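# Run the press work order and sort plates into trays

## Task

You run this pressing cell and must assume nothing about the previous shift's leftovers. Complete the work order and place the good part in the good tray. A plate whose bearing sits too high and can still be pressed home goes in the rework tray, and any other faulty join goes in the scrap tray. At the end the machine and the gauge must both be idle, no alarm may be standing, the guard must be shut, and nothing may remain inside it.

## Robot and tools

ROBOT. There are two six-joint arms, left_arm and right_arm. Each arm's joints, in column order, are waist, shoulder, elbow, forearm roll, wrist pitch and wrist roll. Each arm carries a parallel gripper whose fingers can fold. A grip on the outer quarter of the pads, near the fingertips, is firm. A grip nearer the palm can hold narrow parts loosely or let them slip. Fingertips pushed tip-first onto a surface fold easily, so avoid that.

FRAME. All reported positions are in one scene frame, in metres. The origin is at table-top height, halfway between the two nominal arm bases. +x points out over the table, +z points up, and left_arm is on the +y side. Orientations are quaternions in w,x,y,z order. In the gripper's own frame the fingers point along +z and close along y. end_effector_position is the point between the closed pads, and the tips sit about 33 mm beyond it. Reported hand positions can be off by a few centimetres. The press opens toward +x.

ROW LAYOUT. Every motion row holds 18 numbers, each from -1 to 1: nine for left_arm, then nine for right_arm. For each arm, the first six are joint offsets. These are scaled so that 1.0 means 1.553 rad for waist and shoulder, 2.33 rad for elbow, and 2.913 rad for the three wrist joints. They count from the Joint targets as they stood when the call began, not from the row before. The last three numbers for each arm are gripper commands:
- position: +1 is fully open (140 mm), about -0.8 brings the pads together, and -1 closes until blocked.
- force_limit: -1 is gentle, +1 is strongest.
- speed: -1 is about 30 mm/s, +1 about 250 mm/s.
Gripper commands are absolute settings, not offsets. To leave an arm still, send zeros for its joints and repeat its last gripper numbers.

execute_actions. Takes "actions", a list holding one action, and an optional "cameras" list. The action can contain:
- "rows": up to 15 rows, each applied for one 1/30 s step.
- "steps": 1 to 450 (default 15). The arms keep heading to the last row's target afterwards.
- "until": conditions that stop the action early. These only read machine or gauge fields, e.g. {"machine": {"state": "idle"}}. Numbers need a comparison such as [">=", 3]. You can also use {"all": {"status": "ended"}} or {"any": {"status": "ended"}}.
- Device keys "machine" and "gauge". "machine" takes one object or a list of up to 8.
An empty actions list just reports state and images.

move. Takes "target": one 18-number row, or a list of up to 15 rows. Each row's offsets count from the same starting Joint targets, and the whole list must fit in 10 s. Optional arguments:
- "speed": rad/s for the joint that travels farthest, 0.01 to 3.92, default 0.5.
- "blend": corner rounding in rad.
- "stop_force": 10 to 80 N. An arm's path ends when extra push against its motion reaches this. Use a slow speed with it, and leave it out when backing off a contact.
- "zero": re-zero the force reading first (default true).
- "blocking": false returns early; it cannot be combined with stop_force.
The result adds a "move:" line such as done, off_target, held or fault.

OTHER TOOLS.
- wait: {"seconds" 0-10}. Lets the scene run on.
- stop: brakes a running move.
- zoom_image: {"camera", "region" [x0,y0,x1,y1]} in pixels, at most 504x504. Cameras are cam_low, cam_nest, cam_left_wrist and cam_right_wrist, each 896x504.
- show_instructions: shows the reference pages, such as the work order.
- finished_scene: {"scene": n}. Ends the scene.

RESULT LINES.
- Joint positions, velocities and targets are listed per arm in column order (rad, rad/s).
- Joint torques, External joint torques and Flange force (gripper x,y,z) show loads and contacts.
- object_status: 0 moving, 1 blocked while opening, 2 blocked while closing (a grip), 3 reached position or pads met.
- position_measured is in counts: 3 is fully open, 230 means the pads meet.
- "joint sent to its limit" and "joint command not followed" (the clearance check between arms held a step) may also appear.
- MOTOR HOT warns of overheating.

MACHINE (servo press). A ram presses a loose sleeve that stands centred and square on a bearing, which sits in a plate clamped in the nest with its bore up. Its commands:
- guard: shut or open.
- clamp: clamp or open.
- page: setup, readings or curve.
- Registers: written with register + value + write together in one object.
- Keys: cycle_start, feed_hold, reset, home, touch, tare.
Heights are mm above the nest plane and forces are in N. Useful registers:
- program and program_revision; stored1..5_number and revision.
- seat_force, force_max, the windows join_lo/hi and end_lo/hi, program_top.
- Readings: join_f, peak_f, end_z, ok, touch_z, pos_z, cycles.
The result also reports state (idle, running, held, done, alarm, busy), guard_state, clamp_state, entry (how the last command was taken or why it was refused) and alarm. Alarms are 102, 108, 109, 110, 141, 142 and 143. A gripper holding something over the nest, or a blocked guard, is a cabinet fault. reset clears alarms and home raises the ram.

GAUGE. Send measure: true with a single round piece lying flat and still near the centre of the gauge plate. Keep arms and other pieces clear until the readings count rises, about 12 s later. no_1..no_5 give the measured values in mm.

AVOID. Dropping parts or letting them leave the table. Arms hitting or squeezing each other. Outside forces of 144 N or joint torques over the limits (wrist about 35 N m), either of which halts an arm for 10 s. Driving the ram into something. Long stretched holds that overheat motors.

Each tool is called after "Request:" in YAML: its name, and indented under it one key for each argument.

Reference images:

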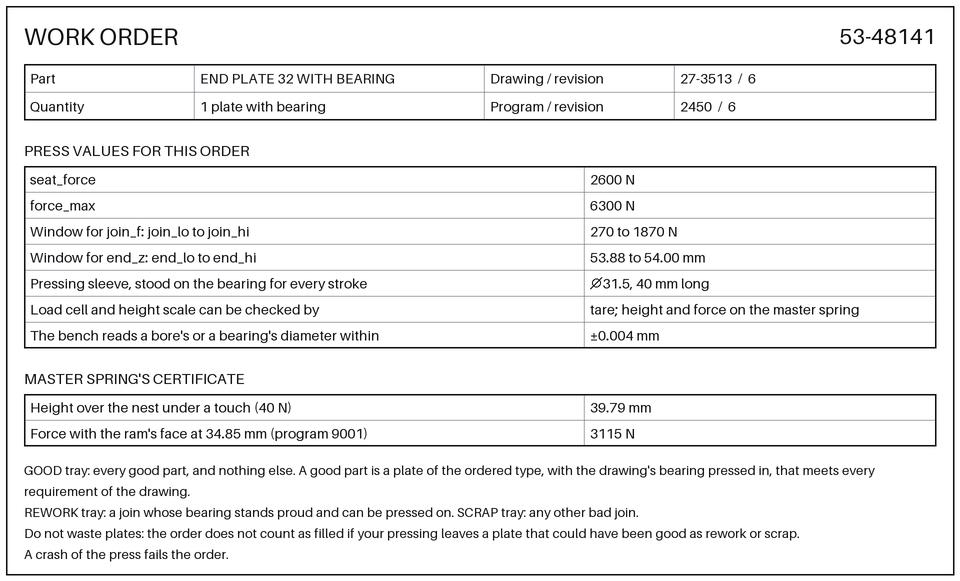

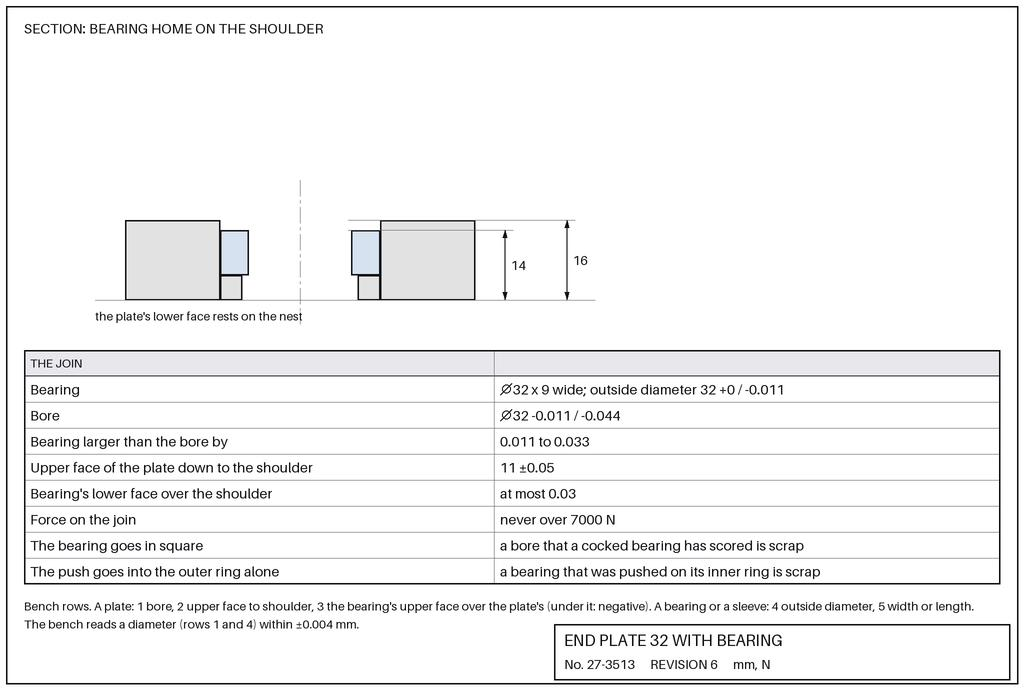

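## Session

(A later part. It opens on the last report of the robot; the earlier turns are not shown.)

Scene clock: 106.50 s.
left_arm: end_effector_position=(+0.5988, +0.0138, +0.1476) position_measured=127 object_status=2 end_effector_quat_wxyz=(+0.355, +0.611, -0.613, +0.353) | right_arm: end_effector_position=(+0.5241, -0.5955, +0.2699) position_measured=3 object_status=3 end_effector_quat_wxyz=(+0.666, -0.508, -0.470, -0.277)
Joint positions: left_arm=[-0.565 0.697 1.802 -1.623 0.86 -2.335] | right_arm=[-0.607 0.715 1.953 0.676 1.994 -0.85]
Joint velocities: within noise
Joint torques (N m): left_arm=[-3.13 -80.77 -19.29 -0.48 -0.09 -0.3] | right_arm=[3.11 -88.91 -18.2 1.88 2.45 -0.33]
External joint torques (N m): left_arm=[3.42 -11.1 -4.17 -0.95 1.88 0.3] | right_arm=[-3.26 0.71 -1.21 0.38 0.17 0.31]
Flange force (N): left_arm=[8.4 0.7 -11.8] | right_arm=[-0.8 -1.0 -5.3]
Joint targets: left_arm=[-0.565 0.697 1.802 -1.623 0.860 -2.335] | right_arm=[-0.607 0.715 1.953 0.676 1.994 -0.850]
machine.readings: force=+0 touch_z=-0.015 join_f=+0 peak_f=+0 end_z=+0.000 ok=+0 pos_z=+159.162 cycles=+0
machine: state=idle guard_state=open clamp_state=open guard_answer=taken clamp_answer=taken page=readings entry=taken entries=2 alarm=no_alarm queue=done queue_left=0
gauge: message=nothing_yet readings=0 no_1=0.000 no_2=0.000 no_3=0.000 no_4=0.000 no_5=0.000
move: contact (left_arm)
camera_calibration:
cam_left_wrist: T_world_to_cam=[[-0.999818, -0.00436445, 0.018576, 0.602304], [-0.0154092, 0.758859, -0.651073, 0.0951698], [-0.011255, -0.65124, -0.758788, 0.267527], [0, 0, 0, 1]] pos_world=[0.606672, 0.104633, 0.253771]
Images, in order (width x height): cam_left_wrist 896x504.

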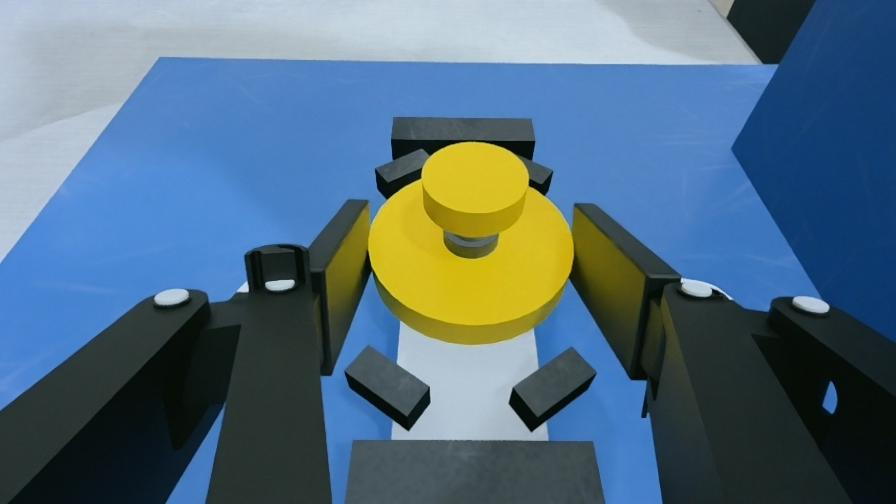

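Request:
move:
  target: [0,-0.0004,0,0.0002,0,-0.0003,-1,0,-1,0,0,0,0,0,0,1,1,1]
  speed: 0.02
  cameras: []

Request:
execute_actions:
  actions:
    - {"rows":[[0,0,0,0,0,0,0.3,0,-1,0,0,0,0,0,0,1,1,1]],"steps":60}
  cameras: []

Request:
move:
  target:
    - [0.0006,-0.0535,-0.0030,0.0271,-0.0010,-0.0402,0.3,0,-1,0,0,0,0,0,0,1,1,1]
    - [0.1248,-0.0902,0.0450,0.0608,0.0405,-0.0129,0.3,0,-1,0,0,0,0,0,0,1,1,1]
    - [0.3780,-0.2535,0.2650,-0.5213,-0.0796,0.2624,0.3,0,-1,0,0,0,0,0,0,1,1,1]
  speed: [0.1,0.2,0.6]
  cameras: ["cam_nest","cam_left_wrist"]

Scene clock: 109.43 s.
left_arm: end_effector_position=(+0.5988, +0.0138, +0.1479) position_measured=127 object_status=2 end_effector_quat_wxyz=(+0.355, +0.611, -0.613, +0.353) | right_arm: end_effector_position=(+0.5241, -0.5955, +0.2699) position_measured=3 object_status=3 end_effector_quat_wxyz=(+0.666, -0.508, -0.470, -0.277)
Joint positions: left_arm=[-0.565 0.697 1.802 -1.623 0.86 -2.336] | right_arm=[-0.607 0.715 1.953 0.676 1.994 -0.85]
Joint velocities: within noise
Joint torques (N m): left_arm=[-1.26 -90.9 -23.69 -1.87 2.11 -0.06] | right_arm=[3.64 -88.48 -18.22 1.86 2.42 -0.31]
External joint torques (N m): left_arm=[1.14 -0.24 0.33 0.44 -0.33 0.06] | right_arm=[-3.19 0.26 -1.1 0.38 0.2 0.29]
Flange force (N): left_arm=[-0.3 -0.3 -1.9] | right_arm=[-0.3 -1.5 -4.8]
Joint targets: left_arm=[-0.565 0.697 1.802 -1.623 0.860 -2.336] | right_arm=[-0.607 0.715 1.953 0.676 1.994 -0.850]
machine.readings: force=+0 touch_z=-0.015 join_f=+0 peak_f=+0 end_z=+0.000 ok=+0 pos_z=+159.162 cycles=+0
machine: state=idle guard_state=open clamp_state=open guard_answer=taken clamp_answer=taken page=readings entry=taken entries=2 alarm=no_alarm queue=done queue_left=0
gauge: message=nothing_yet readings=0 no_1=0.000 no_2=0.000 no_3=0.000 no_4=0.000 no_5=0.000
move: done
No camera images: "cameras" was empty.

Scene clock: 111.63 s.
left_arm: end_effector_position=(+0.5988, +0.0138, +0.1480) position_measured=91 object_status=3 end_effector_quat_wxyz=(+0.355, +0.611, -0.613, +0.353) | right_arm: end_effector_position=(+0.5241, -0.5954, +0.2699) position_measured=3 object_status=3 end_effector_quat_wxyz=(+0.666, -0.508, -0.470, -0.277)
Joint positions: left_arm=[-0.565 0.697 1.802 -1.623 0.86 -2.336] | right_arm=[-0.607 0.715 1.953 0.676 1.994 -0.85]
Joint velocities: within noise
Joint torques (N m): left_arm=[-2.58 -88.94 -23.03 -1.57 1.76 -0.07] | right_arm=[3.04 -88.72 -18.22 1.85 2.39 -0.31]
External joint torques (N m): left_arm=[2.56 -2.2 -0.22 0.15 0.02 0.07] | right_arm=[-2.85 0.19 -1.44 0.44 0.23 0.29]
Flange force (N): left_arm=[0.6 -0.3 -4.9] | right_arm=[0.2 -0.8 -5.0]
Joint targets: left_arm=[-0.565 0.697 1.802 -1.623 0.860 -2.336] | right_arm=[-0.607 0.715 1.953 0.676 1.994 -0.850]
machine.readings: force=+0 touch_z=-0.015 join_f=+0 peak_f=+0 end_z=+0.000 ok=+0 pos_z=+159.162 cycles=+0
machine: state=idle guard_state=open clamp_state=open guard_answer=taken clamp_answer=taken page=readings entry=taken entries=2 alarm=no_alarm queue=done queue_left=0
gauge: message=nothing_yet readings=0 no_1=0.000 no_2=0.000 no_3=0.000 no_4=0.000 no_5=0.000
No camera images: "cameras" was empty.

Scene clock: 117.10 s.
left_arm: end_effector_position=(+0.6413, +0.7181, +0.2006) position_measured=91 object_status=3 end_effector_quat_wxyz=(-0.018, +0.865, +0.031, +0.500) | right_arm: end_effector_position=(+0.5241, -0.5955, +0.2699) position_measured=3 object_status=3 end_effector_quat_wxyz=(+0.666, -0.508, -0.470, -0.277)
Joint positions: left_arm=[0.022 0.303 2.419 -3.141 0.628 -1.571] | right_arm=[-0.607 0.715 1.953 0.676 1.994 -0.85]
Joint velocities: within noise
Joint torques (N m): left_arm=[-1.28 -49.44 -19.73 -1.91 2.46 -0.13] | right_arm=[3.14 -88.9 -18.23 1.86 2.43 -0.32]
External joint torques (N m): left_arm=[1.32 -1.85 -0.26 0.11 -0.01 0.13] | right_arm=[-2.73 0.73 -1.16 0.39 0.2 0.3]
Flange force (N): left_arm=[3.0 -3.3 -3.3] | right_arm=[-0.6 -0.4 -4.8]
Joint targets: left_arm=[0.022 0.303 2.419 -3.141 0.628 -1.571] | right_arm=[-0.607 0.715 1.953 0.676 1.994 -0.850]
machine.readings: force=+0 touch_z=-0.015 join_f=+0 peak_f=+0 end_z=+0.000 ok=+0 pos_z=+159.162 cycles=+0
machine: state=idle guard_state=open clamp_state=open guard_answer=taken clamp_answer=taken page=readings entry=taken entries=2 alarm=no_alarm queue=done queue_left=0
gauge: message=nothing_yet readings=0 no_1=0.000 no_2=0.000 no_3=0.000 no_4=0.000 no_5=0.000
move: done
camera_calibration:
cam_left_wrist: T_world_to_cam=[[0.0806616, -0.99659, 0.0173643, 0.666698], [-0.756487, -0.0725531, -0.649972, 0.667899], [0.649016, 0.0392919, -0.75976, -0.152243], [0, 0, 0, 1]] pos_world=[0.550288, 0.718865, 0.306871]
Images, in order (width x height): cam_nest 896x504, cam_left_wrist 896x504.

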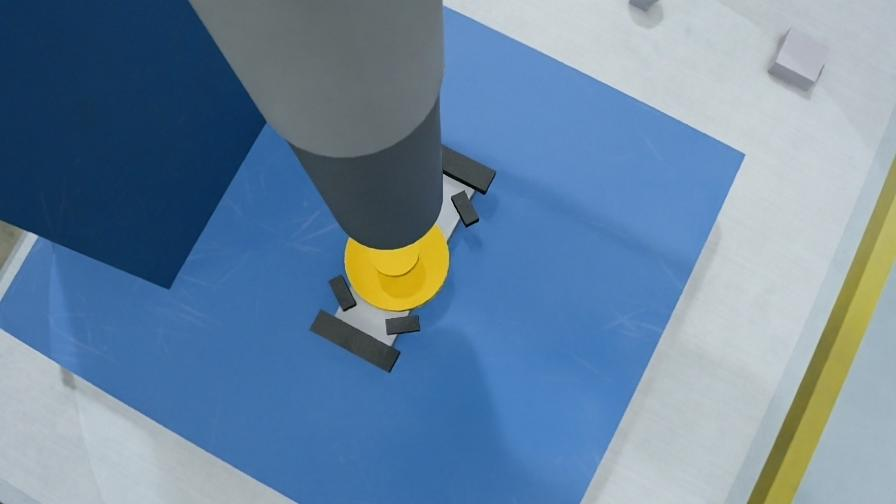

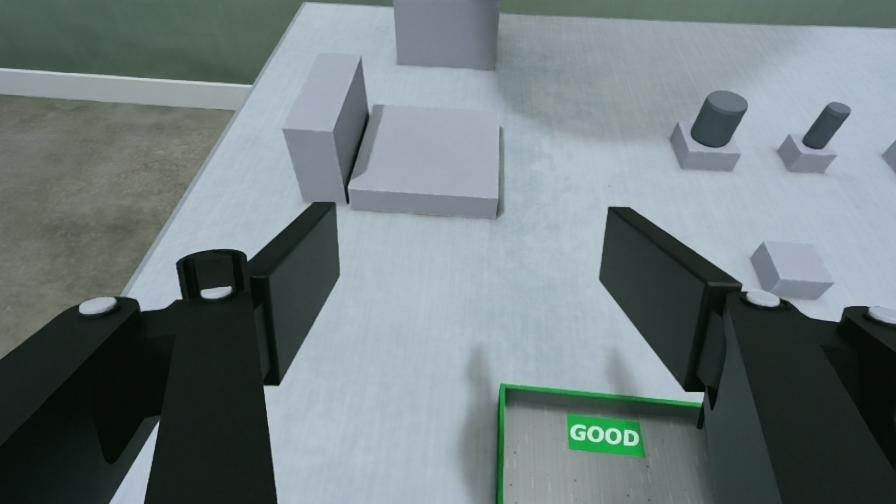

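Request:
execute_actions:
  actions:
    - {"machine":[{"clamp":"clamp"},{"guard":"shut"},{"touch":true},{"register":"program","value":9001,"write":true},{"cycle_start":true}],"steps":450,"until":{"machine":{"queue":["!=","running"]}}}
  cameras: []

Request:
execute_actions:
  actions:
    - {"steps":450,"until":{"machine":{"queue":["!=","running"]}}}
  cameras: ["cam_nest"]

Scene clock: 133.87 s.
left_arm: end_effector_position=(+0.6413, +0.7181, +0.2006) position_measured=91 object_status=3 end_effector_quat_wxyz=(-0.018, +0.865, +0.031, +0.500) | right_arm: end_effector_position=(+0.5241, -0.5955, +0.2699) position_measured=3 object_status=3 end_effector_quat_wxyz=(+0.666, -0.508, -0.470, -0.277)
Joint positions: left_arm=[0.022 0.303 2.419 -3.141 0.628 -1.571] | right_arm=[-0.607 0.715 1.953 0.676 1.994 -0.85]
Joint velocities: within noise
Joint torques (N m): left_arm=[-2.38 -49.2 -19.67 -1.95 2.39 -0.08] | right_arm=[3.27 -88.82 -18.01 1.9 2.36 -0.33]
External joint torques (N m): left_arm=[2.54 -2.19 -0.25 0.15 0.06 0.08] | right_arm=[-2.9 0.18 -1.71 0.39 0.27 0.3]
Flange force (N): left_arm=[3.3 -6.4 -3.9] | right_arm=[0.3 -0.6 -5.5]
Joint targets: left_arm=[0.022 0.303 2.419 -3.141 0.628 -1.571] | right_arm=[-0.607 0.715 1.953 0.676 1.994 -0.850]
Tool commands: left_gripper/position=+0.3 left_gripper/force_limit=+0.0 left_gripper/speed=-1.0 right_gripper/position=+1.0 right_gripper/force_limit=+1.0 right_gripper/speed=+1.0
machine.readings: force=+0 touch_z=+39.781 join_f=+0 peak_f=+0 end_z=+0.000 ok=+0 pos_z=+159.162 cycles=+0
machine: state=idle guard_state=shut clamp_state=clamped guard_answer=taken clamp_answer=taken page=readings entry=taken entries=4 alarm=no_alarm queue=running queue_left=1
gauge: message=nothing_yet readings=0 no_1=0.000 no_2=0.000 no_3=0.000 no_4=0.000 no_5=0.000
No camera images: "cameras" was empty.

Scene clock: 138.50 s.
left_arm: end_effector_position=(+0.6413, +0.7181, +0.2006) position_measured=91 object_status=3 end_effector_quat_wxyz=(-0.018, +0.865, +0.031, +0.500) | right_arm: end_effector_position=(+0.5241, -0.5955, +0.2699) position_measured=3 object_status=3 end_effector_quat_wxyz=(+0.666, -0.508, -0.470, -0.277)
Joint positions: left_arm=[0.022 0.303 2.419 -3.141 0.628 -1.571] | right_arm=[-0.607 0.715 1.953 0.676 1.994 -0.85]
Joint velocities: within noise
Joint torques (N m): left_arm=[-2.65 -49.05 -19.6 -1.91 2.41 -0.04] | right_arm=[3.41 -88.75 -18.21 1.87 2.41 -0.3]
External joint torques (N m): left_arm=[2.81 -2.38 -0.28 0.11 0.03 0.04] | right_arm=[-2.94 0.92 -1.34 0.39 0.2 0.28]
Flange force (N): left_arm=[3.7 -7.0 -4.3] | right_arm=[-0.8 -0.2 -5.4]
Joint targets: left_arm=[0.022 0.303 2.419 -3.141 0.628 -1.571] | right_arm=[-0.607 0.715 1.953 0.676 1.994 -0.850]
Tool commands: left_gripper/position=+0.3 left_gripper/force_limit=+0.0 left_gripper/speed=-1.0 right_gripper/position=+1.0 right_gripper/force_limit=+1.0 right_gripper/speed=+1.0
machine.readings: force=+0 touch_z=+39.781 join_f=+2921 peak_f=+3122 end_z=+34.848 ok=+0 pos_z=+159.162 cycles=+1
machine: state=done guard_state=shut clamp_state=clamped guard_answer=taken clamp_answer=taken page=readings entry=taken entries=5 alarm=no_alarm queue=done queue_left=0
gauge: message=nothing_yet readings=0 no_1=0.000 no_2=0.000 no_3=0.000 no_4=0.000 no_5=0.000
Images, in order (width x height): cam_nest 896x504.

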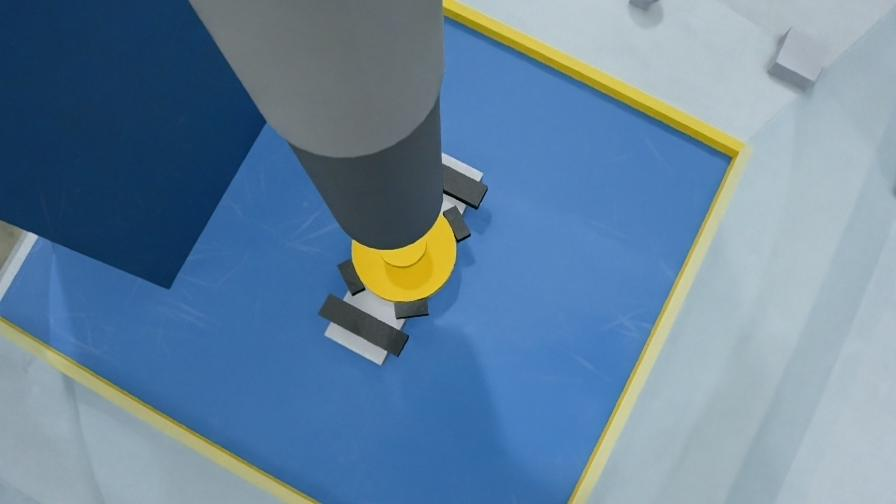

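Request:
execute_actions:
  actions:
    - {"machine":[{"register":"program","value":2450,"write":true},{"guard":"open"},{"clamp":"open","page":"setup"}],"steps":200,"until":{"machine":{"clamp_state":"open"}}}
  cameras: []

Request:
move:
  target:
    - [-0.2532,0.1633,-0.22,0.5821,0.1201,-0.2753,0.3,0,-1,0,0,0,0,0,0,1,1,1]
    - [-0.3773,0.2001,-0.2680,0.5485,0.0786,-0.3026,0.3,0,-1,0,0,0,0,0,0,1,1,1]
  speed: [0.6,0.2]
  cameras: ["cam_left_wrist"]

Scene clock: 144.50 s.
left_arm: end_effector_position=(+0.6413, +0.7181, +0.2006) position_measured=91 object_status=3 end_effector_quat_wxyz=(-0.018, +0.865, +0.031, +0.500) | right_arm: end_effector_position=(+0.5241, -0.5954, +0.2699) position_measured=3 object_status=3 end_effector_quat_wxyz=(+0.666, -0.508, -0.470, -0.277)
Joint positions: left_arm=[0.022 0.303 2.419 -3.141 0.628 -1.571] | right_arm=[-0.607 0.715 1.953 0.676 1.994 -0.85]
Joint velocities: within noise
Joint torques (N m): left_arm=[-1.84 -49.23 -19.78 -1.95 2.47 -0.07] | right_arm=[3.24 -88.63 -18.2 1.83 2.43 -0.34]
External joint torques (N m): left_arm=[1.88 -1.86 -0.03 0.16 -0.04 0.07] | right_arm=[-3.04 0.38 -1.3 0.43 0.2 0.31]
Flange force (N): left_arm=[2.8 -4.9 -3.7] | right_arm=[-0.2 -0.9 -5.0]
Joint targets: left_arm=[0.022 0.303 2.419 -3.141 0.628 -1.571] | right_arm=[-0.607 0.715 1.953 0.676 1.994 -0.850]
Tool commands: left_gripper/position=+0.3 left_gripper/force_limit=+0.0 left_gripper/speed=-1.0 right_gripper/position=+1.0 right_gripper/force_limit=+1.0 right_gripper/speed=+1.0
machine.setup: program=+2450 ram_zero=+160.838 seat_force=+2600 force_max=+6300 join_lo=+270 join_hi=+1870 end_lo=+53.880 end_hi=+54.000 cell_gain=+0.959 cell_zero=-119 program_revision=+6 program_top=+54.000 stored1_number=+2450 stored1_revision=+6 stored2_number=+2914 stored2_revision=+4 stored3_number=+2874 stored3_revision=+2 stored4_number=+9001 stored4_revision=+1 stored5_number=+3420 stored5_revision=+5
machine: state=idle guard_state=open clamp_state=open guard_answer=taken clamp_answer=taken page=setup entry=taken entries=6 alarm=no_alarm queue=running queue_left=0
gauge: message=nothing_yet readings=0 no_1=0.000 no_2=0.000 no_3=0.000 no_4=0.000 no_5=0.000
No camera images: "cameras" was empty.

Scene clock: 148.73 s.
left_arm: end_effector_position=(+0.5980, +0.0159, +0.2107) position_measured=91 object_status=3 end_effector_quat_wxyz=(+0.354, +0.611, -0.614, +0.353) | right_arm: end_effector_position=(+0.5241, -0.5955, +0.2699) position_measured=3 object_status=3 end_effector_quat_wxyz=(+0.666, -0.508, -0.470, -0.277)
Joint positions: left_arm=[-0.564 0.614 1.795 -1.544 0.857 -2.453] | right_arm=[-0.607 0.715 1.953 0.676 1.994 -0.85]
Joint velocities: within noise
Joint torques (N m): left_arm=[-2.56 -84.98 -26.14 -1.45 1.46 -0.18] | right_arm=[3.45 -88.48 -18.04 1.85 2.35 -0.31]
External joint torques (N m): left_arm=[2.7 -2.81 -0.49 0.1 0.1 0.18] | right_arm=[-2.95 0.17 -1.36 0.4 0.27 0.29]
Flange force (N): left_arm=[0.7 0.1 -5.5] | right_arm=[0.1 -1.1 -5.0]
Joint targets: left_arm=[-0.564 0.614 1.795 -1.544 0.857 -2.453] | right_arm=[-0.607 0.715 1.953 0.676 1.994 -0.850]
machine.setup: program=+2450 ram_zero=+160.838 seat_force=+2600 force_max=+6300 join_lo=+270 join_hi=+1870 end_lo=+53.880 end_hi=+54.000 cell_gain=+0.959 cell_zero=-119 program_revision=+6 program_top=+54.000 stored1_number=+2450 stored1_revision=+6 stored2_number=+2914 stored2_revision=+4 stored3_number=+2874 stored3_revision=+2 stored4_number=+9001 stored4_revision=+1 stored5_number=+3420 stored5_revision=+5
machine: state=idle guard_state=open clamp_state=open guard_answer=taken clamp_answer=taken page=setup entry=taken entries=6 alarm=no_alarm queue=done queue_left=0
gauge: message=nothing_yet readings=0 no_1=0.000 no_2=0.000 no_3=0.000 no_4=0.000 no_5=0.000
move: done
camera_calibration:
cam_left_wrist: T_world_to_cam=[[-0.999862, -0.00469391, 0.0159195, 0.600853], [-0.0139102, 0.760227, -0.649508, 0.133365], [-0.0090537, -0.64964, -0.760188, 0.315729], [0, 0, 0, 1]] pos_world=[0.605484, 0.106543, 0.31707]
Images, in order (width x height): cam_left_wrist 896x504.

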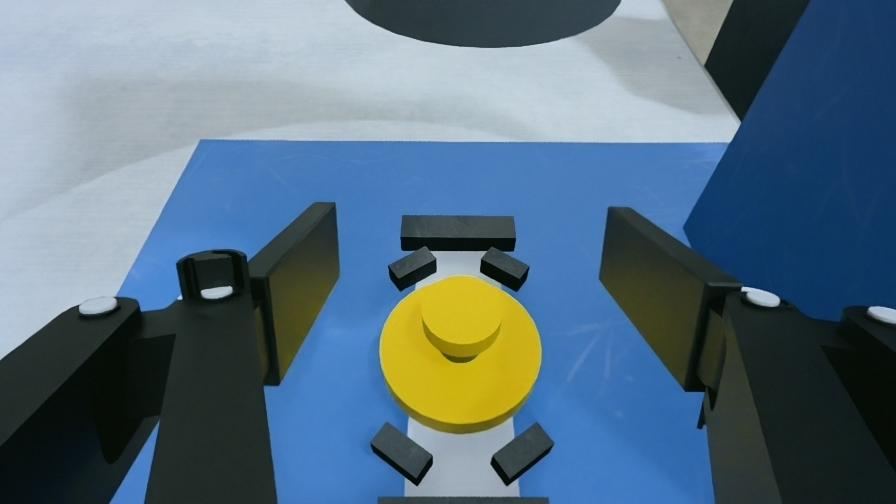

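Request:
move:
  target: [-0.0006,0.0531,0.0030,-0.0269,0.0007,0.0399,0.3,0,-1,0,0,0,0,0,0,1,1,1]
  speed: 0.1
  cameras: []

Request:
execute_actions:
  actions:
    - {"rows":[[0,0,0,0,0,0,-1,0,-1,0,0,0,0,0,0,1,1,1]],"steps":70}
  cameras: ["cam_left_wrist"]

Scene clock: 152.63 s.
left_arm: end_effector_position=(+0.5990, +0.0141, +0.1481) position_measured=91 object_status=3 end_effector_quat_wxyz=(+0.355, +0.611, -0.613, +0.353) | right_arm: end_effector_position=(+0.5241, -0.5955, +0.2699) position_measured=3 object_status=3 end_effector_quat_wxyz=(+0.666, -0.508, -0.470, -0.277)
Joint positions: left_arm=[-0.565 0.696 1.802 -1.622 0.859 -2.337] | right_arm=[-0.607 0.715 1.953 0.676 1.994 -0.85]
Joint velocities: within noise
Joint torques (N m): left_arm=[-1.74 -88.51 -23.27 -1.57 1.81 -0.09] | right_arm=[3.13 -88.66 -18.18 1.83 2.4 -0.31]
External joint torques (N m): left_arm=[1.94 -2.55 -0.04 0.16 -0.04 0.09] | right_arm=[-3.51 0.57 -1.42 0.46 0.22 0.29]
Flange force (N): left_arm=[1.2 0.8 -4.8] | right_arm=[-0.6 -1.1 -5.7]
Joint targets: left_arm=[-0.565 0.696 1.802 -1.622 0.859 -2.337] | right_arm=[-0.607 0.715 1.953 0.676 1.994 -0.850]
machine.setup: program=+2450 ram_zero=+160.838 seat_force=+2600 force_max=+6300 join_lo=+270 join_hi=+1870 end_lo=+53.880 end_hi=+54.000 cell_gain=+0.959 cell_zero=-119 program_revision=+6 program_top=+54.000 stored1_number=+2450 stored1_revision=+6 stored2_number=+2914 stored2_revision=+4 stored3_number=+2874 stored3_revision=+2 stored4_number=+9001 stored4_revision=+1 stored5_number=+3420 stored5_revision=+5
machine: state=idle guard_state=open clamp_state=open guard_answer=taken clamp_answer=taken page=setup entry=taken entries=6 alarm=no_alarm queue=done queue_left=0
gauge: message=nothing_yet readings=0 no_1=0.000 no_2=0.000 no_3=0.000 no_4=0.000 no_5=0.000
move: done
No camera images: "cameras" was empty.

Scene clock: 155.17 s.
left_arm: end_effector_position=(+0.5990, +0.0141, +0.1481) position_measured=127 object_status=2 end_effector_quat_wxyz=(+0.355, +0.611, -0.613, +0.353) | right_arm: end_effector_position=(+0.5241, -0.5955, +0.2699) position_measured=3 object_status=3 end_effector_quat_wxyz=(+0.666, -0.508, -0.470, -0.277)
Joint positions: left_arm=[-0.565 0.696 1.802 -1.622 0.859 -2.337] | right_arm=[-0.607 0.715 1.953 0.676 1.994 -0.85]
Joint velocities: within noise
Joint torques (N m): left_arm=[-3.18 -84.45 -21.74 -1.13 0.68 -0.11] | right_arm=[3.26 -88.69 -18.13 1.92 2.45 -0.29]
External joint torques (N m): left_arm=[3.47 -6.71 -1.55 -0.27 1.09 0.11] | right_arm=[-2.77 0.67 -1.29 0.32 0.18 0.27]
Flange force (N): left_arm=[4.1 0.8 -9.7] | right_arm=[-0.6 -0.5 -5.0]
Joint targets: left_arm=[-0.565 0.696 1.802 -1.622 0.859 -2.337] | right_arm=[-0.607 0.715 1.953 0.676 1.994 -0.850]
machine.setup: program=+2450 ram_zero=+160.838 seat_force=+2600 force_max=+6300 join_lo=+270 join_hi=+1870 end_lo=+53.880 end_hi=+54.000 cell_gain=+0.959 cell_zero=-119 program_revision=+6 program_top=+54.000 stored1_number=+2450 stored1_revision=+6 stored2_number=+2914 stored2_revision=+4 stored3_number=+2874 stored3_revision=+2 stored4_number=+9001 stored4_revision=+1 stored5_number=+3420 stored5_revision=+5
machine: state=idle guard_state=open clamp_state=open guard_answer=taken clamp_answer=taken page=setup entry=taken entries=6 alarm=no_alarm queue=done queue_left=0
gauge: message=nothing_yet readings=0 no_1=0.000 no_2=0.000 no_3=0.000 no_4=0.000 no_5=0.000
camera_calibration:
cam_left_wrist: T_world_to_cam=[[-0.999819, -0.00479385, 0.0183982, 0.602485], [-0.0156084, 0.759503, -0.650316, 0.0952688], [-0.010856, -0.650486, -0.759441, 0.267962], [0, 0, 0, 1]] pos_world=[0.606772, 0.104837, 0.254372]
Images, in order (width x height): cam_left_wrist 896x504.

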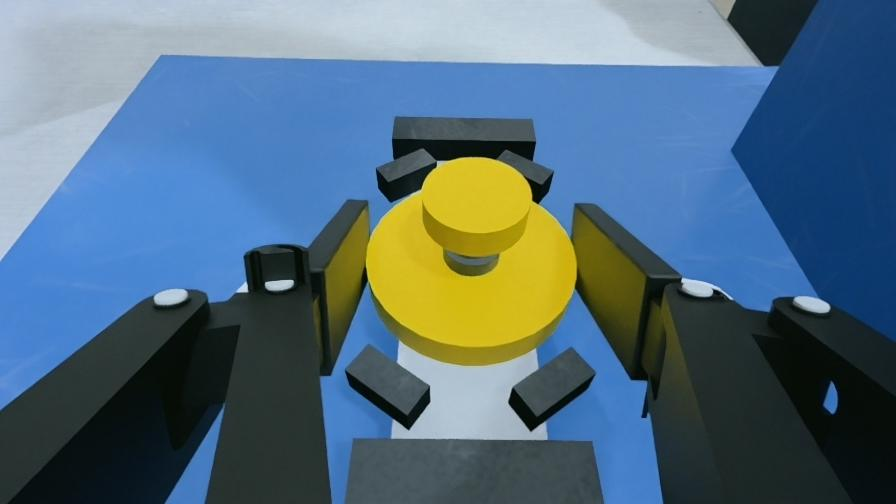

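Request:
move:
  target:
    - [0.0006,-0.0528,-0.0030,0.0268,-0.0007,-0.0398,-1,0,-1,0,0,0,0,0,0,1,1,1]
    - [0.1248,-0.0896,0.0450,0.0604,0.0408,-0.0122,-1,0,-1,0,0,0,0,0,0,1,1,1]
    - [0.3780,-0.2529,0.2650,-0.5217,-0.0792,0.2630,-1,0,-1,0,0,0,0,0,0,1,1,1]
  speed: [0.07,0.2,0.5]
  cameras: []

Request:
move:
  target: [-0.1945,0.1567,-0.1258,0,-0.0171,0,-1,0,-1,0,0,0,0,0,0,1,1,1]
  speed: 0.4
  cameras: ["cam_left_wrist"]

Scene clock: 167.07 s.
left_arm: end_effector_position=(+0.6413, +0.7182, +0.2003) position_measured=127 object_status=2 end_effector_quat_wxyz=(-0.018, +0.865, +0.031, +0.500) | right_arm: end_effector_position=(+0.5241, -0.5955, +0.2699) position_measured=3 object_status=3 end_effector_quat_wxyz=(+0.666, -0.508, -0.470, -0.277)
Joint positions: left_arm=[0.022 0.303 2.419 -3.142 0.628 -1.57] | right_arm=[-0.607 0.715 1.953 0.676 1.994 -0.85]
Joint velocities: within noise
Joint torques (N m): left_arm=[-2.09 -51.88 -21.7 -1.85 3.76 -0.09] | right_arm=[3.22 -88.95 -18.15 1.82 2.37 -0.28]
External joint torques (N m): left_arm=[2.34 0.34 1.84 0.06 -1.3 0.09] | right_arm=[-3.15 0.92 -1.4 0.46 0.24 0.26]
Flange force (N): left_arm=[0.7 -5.6 -2.6] | right_arm=[-0.8 -0.4 -5.7]
Joint targets: left_arm=[0.022 0.303 2.419 -3.142 0.628 -1.570] | right_arm=[-0.607 0.715 1.953 0.676 1.994 -0.850]
machine.setup: program=+2450 ram_zero=+160.838 seat_force=+2600 force_max=+6300 join_lo=+270 join_hi=+1870 end_lo=+53.880 end_hi=+54.000 cell_gain=+0.959 cell_zero=-119 program_revision=+6 program_top=+54.000 stored1_number=+2450 stored1_revision=+6 stored2_number=+2914 stored2_revision=+4 stored3_number=+2874 stored3_revision=+2 stored4_number=+9001 stored4_revision=+1 stored5_number=+3420 stored5_revision=+5
machine: state=idle guard_state=open clamp_state=open guard_answer=taken clamp_answer=taken page=setup entry=taken entries=6 alarm=no_alarm queue=done queue_left=0
gauge: message=nothing_yet readings=0 no_1=0.000 no_2=0.000 no_3=0.000 no_4=0.000 no_5=0.000
move: done
No camera images: "cameras" was empty.

Scene clock: 168.23 s.
left_arm: end_effector_position=(+0.7931, +0.4704, +0.1502) position_measured=127 object_status=2 end_effector_quat_wxyz=(+0.057, +0.860, -0.099, +0.497) | right_arm: end_effector_position=(+0.5241, -0.5955, +0.2699) position_measured=3 object_status=3 end_effector_quat_wxyz=(+0.666, -0.508, -0.470, -0.277)
Joint positions: left_arm=[-0.28 0.547 2.126 -3.142 0.578 -1.57] | right_arm=[-0.607 0.715 1.953 0.676 1.994 -0.85]
Joint velocities: within noise
Joint torques (N m): left_arm=[-1.75 -78.32 -23.73 -2.13 3.72 -0.02] | right_arm=[3.28 -88.98 -18.2 1.82 2.45 -0.27]
External joint torques (N m): left_arm=[1.97 1.34 1.94 0.14 -1.25 0.02] | right_arm=[-3.14 0.32 -1.46 0.46 0.18 0.25]
Flange force (N): left_arm=[-0.8 -3.7 -1.0] | right_arm=[-0.2 -0.9 -5.3]
Joint targets: left_arm=[-0.280 0.547 2.126 -3.142 0.578 -1.570] | right_arm=[-0.607 0.715 1.953 0.676 1.994 -0.850]
machine.setup: program=+2450 ram_zero=+160.838 seat_force=+2600 force_max=+6300 join_lo=+270 join_hi=+1870 end_lo=+53.880 end_hi=+54.000 cell_gain=+0.959 cell_zero=-119 program_revision=+6 program_top=+54.000 stored1_number=+2450 stored1_revision=+6 stored2_number=+2914 stored2_revision=+4 stored3_number=+2874 stored3_revision=+2 stored4_number=+9001 stored4_revision=+1 stored5_number=+3420 stored5_revision=+5
machine: state=idle guard_state=open clamp_state=open guard_answer=taken clamp_answer=taken page=setup entry=taken entries=6 alarm=no_alarm queue=done queue_left=0
gauge: message=nothing_yet readings=0 no_1=0.000 no_2=0.000 no_3=0.000 no_4=0.000 no_5=0.000
move: done
camera_calibration:
cam_left_wrist: T_world_to_cam=[[-0.219464, -0.975476, 0.0167729, 0.636586], [-0.743882, 0.156187, -0.649804, 0.614434], [0.631249, -0.155086, -0.759917, -0.173721], [0, 0, 0, 1]] pos_world=[0.706436, 0.498066, 0.25657]
Images, in order (width x height): cam_left_wrist 896x504.

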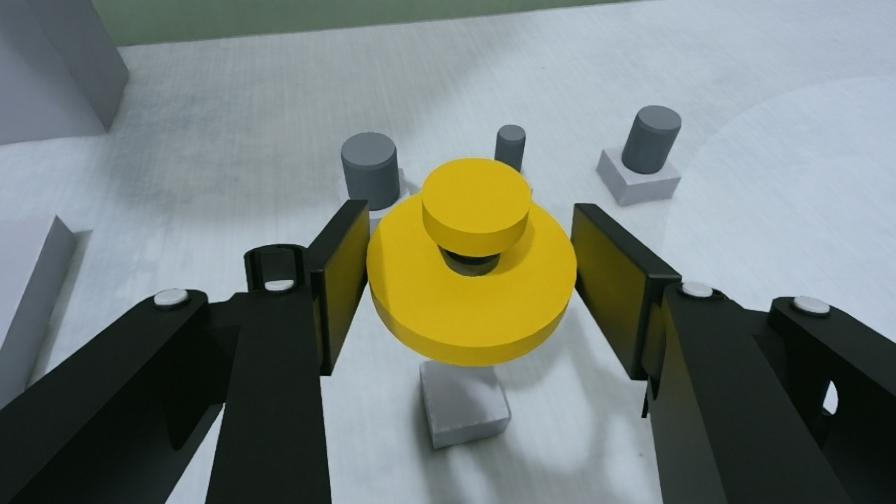

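Request:
move:
  target: [0,0.1083,-0.0029,0,0.0555,0,-1,0,-1,0,0,0,0,0,0,1,1,1]
  speed: 0.08
  cameras: []

Request:
move:
  target: [0,0.0110,-0.0003,0,0.0056,0,-1,0,-1,0,0,0,0,0,0,1,1,1]
  speed: 0.01
  stop_force: 12
  cameras: ["cam_left_wrist"]

Scene clock: 173.27 s.
left_arm: end_effector_position=(+0.7938, +0.4701, +0.0547) position_measured=127 object_status=2 end_effector_quat_wxyz=(+0.057, +0.860, -0.099, +0.497) | right_arm: end_effector_position=(+0.5241, -0.5955, +0.2699) position_measured=3 object_status=3 end_effector_quat_wxyz=(+0.666, -0.508, -0.470, -0.277)
Joint positions: left_arm=[-0.28 0.715 2.119 -3.142 0.74 -1.57] | right_arm=[-0.607 0.715 1.953 0.676 1.994 -0.85]
Joint velocities: within noise
Joint torques (N m): left_arm=[-2.36 -86.21 -17.21 -1.58 3.79 -0.06] | right_arm=[3.55 -88.77 -18.17 1.85 2.42 -0.3]
External joint torques (N m): left_arm=[2.71 1.44 1.77 0.24 -1.33 0.06] | right_arm=[-3.48 0.52 -1.22 0.41 0.2 0.28]
Flange force (N): left_arm=[-0.5 -5.1 -0.6] | right_arm=[-0.7 -1.4 -5.4]
Joint targets: left_arm=[-0.280 0.715 2.119 -3.142 0.740 -1.570] | right_arm=[-0.607 0.715 1.953 0.676 1.994 -0.850]
machine.setup: program=+2450 ram_zero=+160.838 seat_force=+2600 force_max=+6300 join_lo=+270 join_hi=+1870 end_lo=+53.880 end_hi=+54.000 cell_gain=+0.959 cell_zero=-119 program_revision=+6 program_top=+54.000 stored1_number=+2450 stored1_revision=+6 stored2_number=+2914 stored2_revision=+4 stored3_number=+2874 stored3_revision=+2 stored4_number=+9001 stored4_revision=+1 stored5_number=+3420 stored5_revision=+5
machine: state=idle guard_state=open clamp_state=open guard_answer=taken clamp_answer=taken page=setup entry=taken entries=6 alarm=no_alarm queue=done queue_left=0
gauge: message=nothing_yet readings=0 no_1=0.000 no_2=0.000 no_3=0.000 no_4=0.000 no_5=0.000
move: done
No camera images: "cameras" was empty.

Scene clock: 174.87 s.
left_arm: end_effector_position=(+0.7935, +0.4702, +0.0492) position_measured=127 object_status=2 end_effector_quat_wxyz=(+0.057, +0.860, -0.099, +0.497) | right_arm: end_effector_position=(+0.5241, -0.5955, +0.2699) position_measured=3 object_status=3 end_effector_quat_wxyz=(+0.666, -0.508, -0.470, -0.277)
Joint positions: left_arm=[-0.28 0.725 2.119 -3.142 0.75 -1.57] | right_arm=[-0.607 0.715 1.953 0.676 1.994 -0.85]
Joint velocities: within noise
Joint torques (N m): left_arm=[-2.48 -75.23 -13.98 -1.48 0.3 0.06] | right_arm=[3.43 -88.68 -18.17 1.84 2.41 -0.3]
External joint torques (N m): left_arm=[2.7 -10.02 -1.07 0.18 2.17 -0.06] | right_arm=[-3.3 0.7 -1.31 0.42 0.21 0.28]
Flange force (N): left_arm=[9.3 -4.8 -12.8] | right_arm=[-0.7 -0.9 -5.5]
Joint targets: left_arm=[-0.280 0.725 2.119 -3.142 0.750 -1.570] | right_arm=[-0.607 0.715 1.953 0.676 1.994 -0.850]
machine.setup: program=+2450 ram_zero=+160.838 seat_force=+2600 force_max=+6300 join_lo=+270 join_hi=+1870 end_lo=+53.880 end_hi=+54.000 cell_gain=+0.959 cell_zero=-119 program_revision=+6 program_top=+54.000 stored1_number=+2450 stored1_revision=+6 stored2_number=+2914 stored2_revision=+4 stored3_number=+2874 stored3_revision=+2 stored4_number=+9001 stored4_revision=+1 stored5_number=+3420 stored5_revision=+5
machine: state=idle guard_state=open clamp_state=open guard_answer=taken clamp_answer=taken page=setup entry=taken entries=6 alarm=no_alarm queue=done queue_left=0
gauge: message=nothing_yet readings=0 no_1=0.000 no_2=0.000 no_3=0.000 no_4=0.000 no_5=0.000
move: contact (left_arm)
camera_calibration:
cam_left_wrist: T_world_to_cam=[[-0.219611, -0.975443, 0.016767, 0.63836], [-0.743396, 0.156189, -0.650359, 0.548795], [0.63177, -0.155291, -0.759442, -0.25116], [0, 0, 0, 1]] pos_world=[0.706839, 0.497966, 0.155469]
Images, in order (width x height): cam_left_wrist 896x504.

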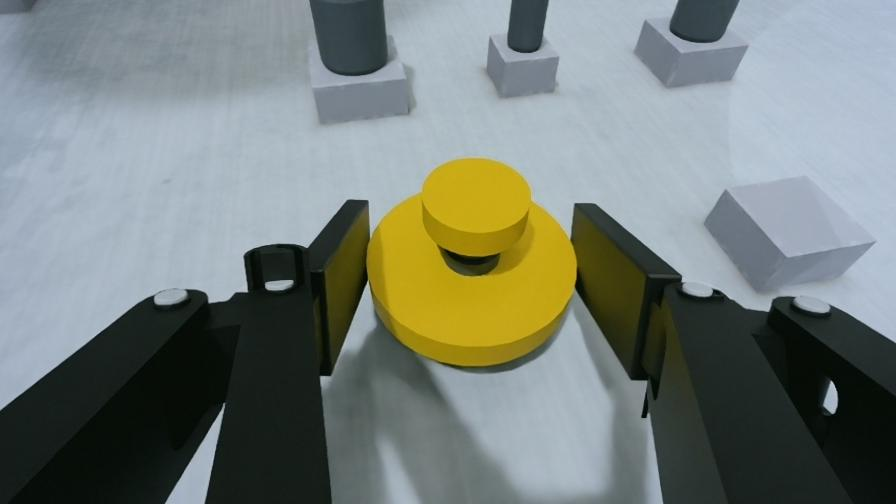

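Request:
move:
  target: [0,-0.0011,0.0001,0,-0.0005,0,-1,0,-1,0,0,0,0,0,0,1,1,1]
  speed: 0.02
  cameras: []

Request:
execute_actions:
  actions:
    - {"rows":[[0,0,0,0,0,0,0.35,0,-1,0,0,0,0,0,0,1,1,1]],"steps":60}
  cameras: ["cam_left_wrist"]

Scene clock: 180.30 s.
left_arm: end_effector_position=(+0.7935, +0.4702, +0.0500) position_measured=127 object_status=2 end_effector_quat_wxyz=(+0.057, +0.860, -0.099, +0.497) | right_arm: end_effector_position=(+0.5241, -0.5955, +0.2699) position_measured=3 object_status=3 end_effector_quat_wxyz=(+0.666, -0.508, -0.470, -0.277)
Joint positions: left_arm=[-0.28 0.723 2.119 -3.142 0.748 -1.57] | right_arm=[-0.607 0.715 1.953 0.676 1.994 -0.85]
Joint velocities: within noise
Joint torques (N m): left_arm=[-2.31 -86.07 -17.3 -1.43 3.77 -0.12] | right_arm=[3.42 -88.76 -18.02 1.81 2.39 -0.3]
External joint torques (N m): left_arm=[2.59 0.59 2.11 0.13 -1.29 0.11] | right_arm=[-2.95 0.16 -1.42 0.44 0.25 0.28]
Flange force (N): left_arm=[0.3 -4.6 -2.5] | right_arm=[0.2 -0.9 -5.0]
Joint targets: left_arm=[-0.280 0.723 2.119 -3.142 0.748 -1.570] | right_arm=[-0.607 0.715 1.953 0.676 1.994 -0.850]
machine.setup: program=+2450 ram_zero=+160.838 seat_force=+2600 force_max=+6300 join_lo=+270 join_hi=+1870 end_lo=+53.880 end_hi=+54.000 cell_gain=+0.959 cell_zero=-119 program_revision=+6 program_top=+54.000 stored1_number=+2450 stored1_revision=+6 stored2_number=+2914 stored2_revision=+4 stored3_number=+2874 stored3_revision=+2 stored4_number=+9001 stored4_revision=+1 stored5_number=+3420 stored5_revision=+5
machine: state=idle guard_state=open clamp_state=open guard_answer=taken clamp_answer=taken page=setup entry=taken entries=6 alarm=no_alarm queue=done queue_left=0
gauge: message=nothing_yet readings=0 no_1=0.000 no_2=0.000 no_3=0.000 no_4=0.000 no_5=0.000
move: done
No camera images: "cameras" was empty.

Scene clock: 182.50 s.
left_arm: end_effector_position=(+0.7935, +0.4702, +0.0501) position_measured=85 object_status=3 end_effector_quat_wxyz=(+0.057, +0.860, -0.099, +0.497) | right_arm: end_effector_position=(+0.5241, -0.5954, +0.2699) position_measured=3 object_status=3 end_effector_quat_wxyz=(+0.666, -0.508, -0.470, -0.277)
Joint positions: left_arm=[-0.28 0.723 2.119 -3.142 0.748 -1.57] | right_arm=[-0.607 0.715 1.953 0.676 1.994 -0.85]
Joint velocities: within noise
Joint torques (N m): left_arm=[-2.17 -82.49 -14.95 -1.48 2.46 -0.14] | right_arm=[3.86 -88.75 -18.19 1.82 2.32 -0.32]
External joint torques (N m): left_arm=[2.26 -2.22 -0.01 0.19 -0.03 0.14] | right_arm=[-3.44 0.75 -1.12 0.42 0.3 0.29]
Flange force (N): left_arm=[2.9 -4.2 -3.0] | right_arm=[-0.8 -1.2 -5.4]
Joint targets: left_arm=[-0.280 0.723 2.119 -3.142 0.748 -1.570] | right_arm=[-0.607 0.715 1.953 0.676 1.994 -0.850]
machine.setup: program=+2450 ram_zero=+160.838 seat_force=+2600 force_max=+6300 join_lo=+270 join_hi=+1870 end_lo=+53.880 end_hi=+54.000 cell_gain=+0.959 cell_zero=-119 program_revision=+6 program_top=+54.000 stored1_number=+2450 stored1_revision=+6 stored2_number=+2914 stored2_revision=+4 stored3_number=+2874 stored3_revision=+2 stored4_number=+9001 stored4_revision=+1 stored5_number=+3420 stored5_revision=+5
machine: state=idle guard_state=open clamp_state=open guard_answer=taken clamp_answer=taken page=setup entry=taken entries=6 alarm=no_alarm queue=done queue_left=0
gauge: message=nothing_yet readings=0 no_1=0.000 no_2=0.000 no_3=0.000 no_4=0.000 no_5=0.000
camera_calibration:
cam_left_wrist: T_world_to_cam=[[-0.219545, -0.975459, 0.0167238, 0.638291], [-0.743499, 0.15619, -0.650241, 0.54936], [0.631671, -0.155191, -0.759544, -0.250377], [0, 0, 0, 1]] pos_world=[0.706738, 0.497966, 0.156369]
Images, in order (width x height): cam_left_wrist 896x504.

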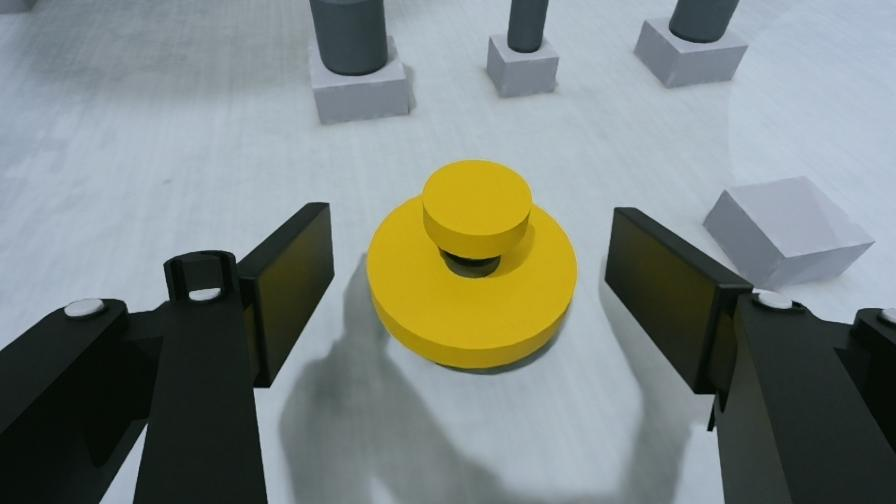

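Request:
move:
  target:
    - [0,-0.0489,0.0455,0,0.0100,0,0.35,0,-1,0,0,0,0,0,0,1,1,1]
    - [-0.0390,-0.2115,0.1615,0,0.0163,0,0.35,0,-1,0,0,0,0,0,0,1,1,1]
  speed: [0.1,0.5]
  cameras: ["cam_left_wrist"]

Scene clock: 186.63 s.
left_arm: end_effector_position=(+0.5927, +0.4756, +0.1502) position_measured=85 object_status=3 end_effector_quat_wxyz=(+0.072, +0.857, -0.125, +0.495) | right_arm: end_effector_position=(+0.5241, -0.5954, +0.2699) position_measured=3 object_status=3 end_effector_quat_wxyz=(+0.666, -0.508, -0.470, -0.277)
Joint positions: left_arm=[-0.341 0.395 2.495 -3.142 0.796 -1.57] | right_arm=[-0.607 0.715 1.953 0.676 1.994 -0.85]
Joint velocities: within noise
Joint torques (N m): left_arm=[-2.31 -52.13 -13.08 -1.25 2.45 -0.05] | right_arm=[3.27 -89 -18.19 1.84 2.39 -0.31]
External joint torques (N m): left_arm=[2.43 -1.4 0.04 0.16 -0.01 0.04] | right_arm=[-3.3 1.14 -1.24 0.42 0.23 0.28]
Flange force (N): left_arm=[2.7 -6.8 -2.7] | right_arm=[-1.2 -0.5 -5.7]
Joint targets: left_arm=[-0.341 0.395 2.495 -3.142 0.796 -1.570] | right_arm=[-0.607 0.715 1.953 0.676 1.994 -0.850]
machine.setup: program=+2450 ram_zero=+160.838 seat_force=+2600 force_max=+6300 join_lo=+270 join_hi=+1870 end_lo=+53.880 end_hi=+54.000 cell_gain=+0.959 cell_zero=-119 program_revision=+6 program_top=+54.000 stored1_number=+2450 stored1_revision=+6 stored2_number=+2914 stored2_revision=+4 stored3_number=+2874 stored3_revision=+2 stored4_number=+9001 stored4_revision=+1 stored5_number=+3420 stored5_revision=+5
machine: state=idle guard_state=open clamp_state=open guard_answer=taken clamp_answer=taken page=setup entry=taken entries=6 alarm=no_alarm queue=done queue_left=0
gauge: message=nothing_yet readings=0 no_1=0.000 no_2=0.000 no_3=0.000 no_4=0.000 no_5=0.000
move: done
camera_calibration:
cam_left_wrist: T_world_to_cam=[[-0.278219, -0.960371, 0.0167875, 0.625417], [-0.732878, 0.200952, -0.650006, 0.436775], [0.620873, -0.193147, -0.759744, -0.0221616], [0, 0, 0, 1]] pos_world=[0.507865, 0.508581, 0.25657]
Images, in order (width x height): cam_left_wrist 896x504.

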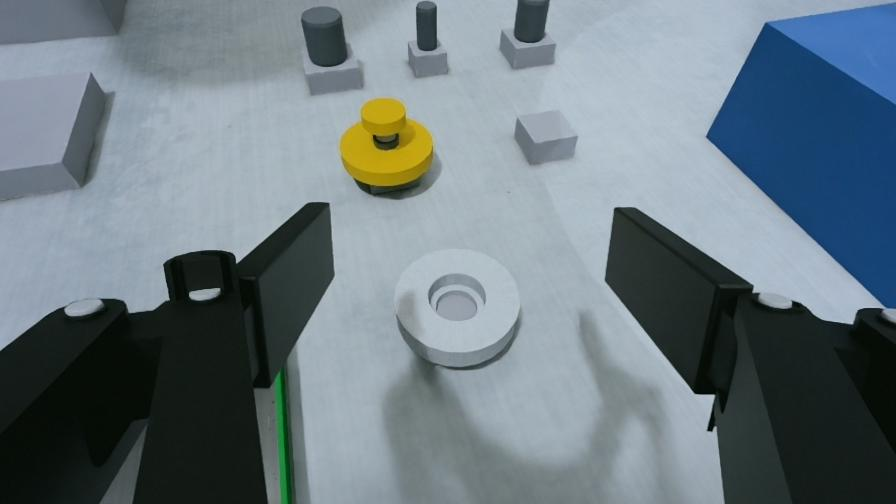

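Request:
move:
  target:
    - [0.0019,0.1106,-0.0002,0,0.0588,0,0.35,0,-1,0,0,0,0,0,0,1,1,1]
    - [0.0019,0.1757,-0.0409,0,0.0610,0,0.35,0,-1,0,0,0,0,0,0,1,1,1]
  speed: [0.2,0.1]
  cameras: ["cam_left_wrist"]

Request:
execute_actions:
  actions:
    - {"rows":[[0,0,0,0,0,0,-1,0,-1,0,0,0,0,0,0,1,1,1]],"steps":80}
  cameras: ["cam_left_wrist"]

Scene clock: 193.37 s.
left_arm: end_effector_position=(+0.6388, +0.4641, +0.0488) position_measured=85 object_status=3 end_effector_quat_wxyz=(+0.071, +0.857, -0.124, +0.495) | right_arm: end_effector_position=(+0.5241, -0.5954, +0.2699) position_measured=3 object_status=3 end_effector_quat_wxyz=(+0.666, -0.508, -0.470, -0.277)
Joint positions: left_arm=[-0.338 0.668 2.4 -3.142 0.974 -1.57] | right_arm=[-0.607 0.715 1.953 0.676 1.994 -0.85]
Joint velocities: within noise
Joint torques (N m): left_arm=[-1.87 -69.28 -5.64 -0.46 2.43 -0.12] | right_arm=[3.63 -89.01 -18.12 1.83 2.4 -0.37]
External joint torques (N m): left_arm=[2.08 -1.65 0.06 0.13 0.01 0.11] | right_arm=[-2.91 0.43 -1.3 0.41 0.23 0.34]
Flange force (N): left_arm=[3.2 -5.2 -2.3] | right_arm=[-0.1 -0.7 -5.0]
Joint targets: left_arm=[-0.338 0.668 2.400 -3.142 0.974 -1.570] | right_arm=[-0.607 0.715 1.953 0.676 1.994 -0.850]
machine.setup: program=+2450 ram_zero=+160.838 seat_force=+2600 force_max=+6300 join_lo=+270 join_hi=+1870 end_lo=+53.880 end_hi=+54.000 cell_gain=+0.959 cell_zero=-119 program_revision=+6 program_top=+54.000 stored1_number=+2450 stored1_revision=+6 stored2_number=+2914 stored2_revision=+4 stored3_number=+2874 stored3_revision=+2 stored4_number=+9001 stored4_revision=+1 stored5_number=+3420 stored5_revision=+5
machine: state=idle guard_state=open clamp_state=open guard_answer=taken clamp_answer=taken page=setup entry=taken entries=6 alarm=no_alarm queue=done queue_left=0
gauge: message=nothing_yet readings=0 no_1=0.000 no_2=0.000 no_3=0.000 no_4=0.000 no_5=0.000
move: done
camera_calibration:
cam_left_wrist: T_world_to_cam=[[-0.275376, -0.96119, 0.0167935, 0.627413], [-0.733366, 0.198746, -0.650134, 0.408273], [0.621565, -0.191347, -0.759634, -0.131413], [0, 0, 0, 1]] pos_world=[0.55387, 0.496775, 0.15507]
Images, in order (width x height): cam_left_wrist 896x504.

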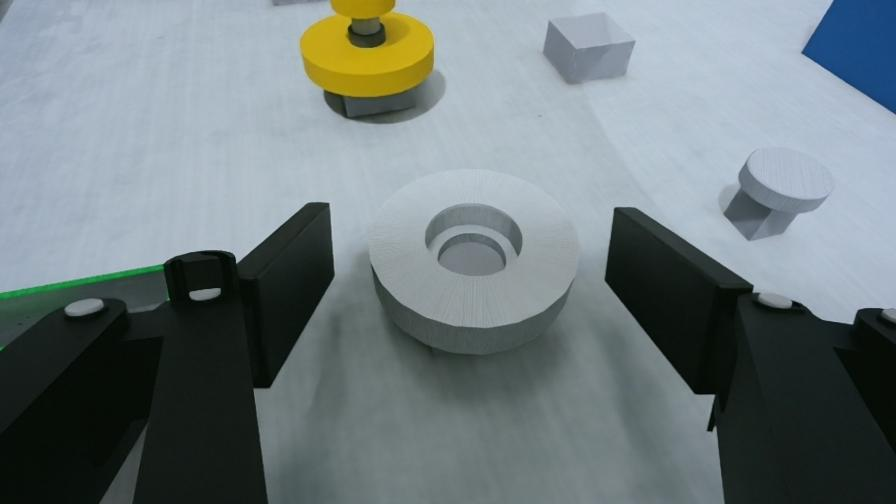

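Scene clock: 196.23 s.
left_arm: end_effector_position=(+0.6388, +0.4640, +0.0488) position_measured=127 object_status=2 end_effector_quat_wxyz=(+0.071, +0.857, -0.124, +0.495) | right_arm: end_effector_position=(+0.5241, -0.5955, +0.2699) position_measured=3 object_status=3 end_effector_quat_wxyz=(+0.666, -0.508, -0.470, -0.277)
Joint positions: left_arm=[-0.338 0.668 2.4 -3.142 0.974 -1.57] | right_arm=[-0.607 0.715 1.953 0.676 1.994 -0.85]
Joint velocities: within noise
Joint torques (N m): left_arm=[-2.72 -64.9 -5.25 -0.43 1 -0.24] | right_arm=[3.55 -88.78 -18.12 1.87 2.39 -0.3]
External joint torques (N m): left_arm=[2.79 -5.95 -0.37 0.11 1.46 0.24] | right_arm=[-3.07 0.19 -1.3 0.38 0.24 0.28]
Flange force (N): left_arm=[8.2 -6.6 -7.9] | right_arm=[0.0 -1.3 -5.0]
Joint targets: left_arm=[-0.338 0.668 2.400 -3.142 0.974 -1.570] | right_arm=[-0.607 0.715 1.953 0.676 1.994 -0.850]
machine.setup: program=+2450 ram_zero=+160.838 seat_force=+2600 force_max=+6300 join_lo=+270 join_hi=+1870 end_lo=+53.880 end_hi=+54.000 cell_gain=+0.959 cell_zero=-119 program_revision=+6 program_top=+54.000 stored1_number=+2450 stored1_revision=+6 stored2_number=+2914 stored2_revision=+4 stored3_number=+2874 stored3_revision=+2 stored4_number=+9001 stored4_revision=+1 stored5_number=+3420 stored5_revision=+5
machine: state=idle guard_state=open clamp_state=open guard_answer=taken clamp_answer=taken page=setup entry=taken entries=6 alarm=no_alarm queue=done queue_left=0
gauge: message=nothing_yet readings=0 no_1=0.000 no_2=0.000 no_3=0.000 no_4=0.000 no_5=0.000
camera_calibration:
cam_left_wrist: T_world_to_cam=[[-0.275376, -0.96119, 0.0167935, 0.627413], [-0.733366, 0.198746, -0.650134, 0.408273], [0.621565, -0.191347, -0.759634, -0.131413], [0, 0, 0, 1]] pos_world=[0.55387, 0.496775, 0.15507]
Images, in order (width x height): cam_left_wrist 896x504.

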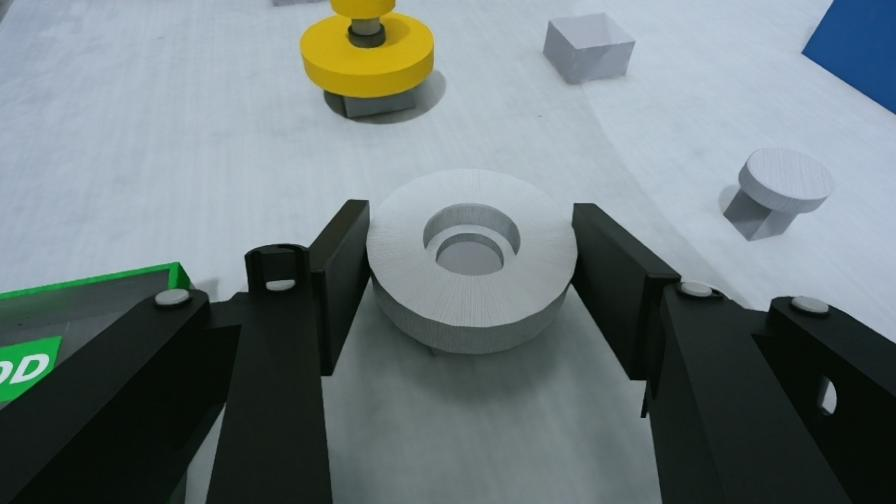

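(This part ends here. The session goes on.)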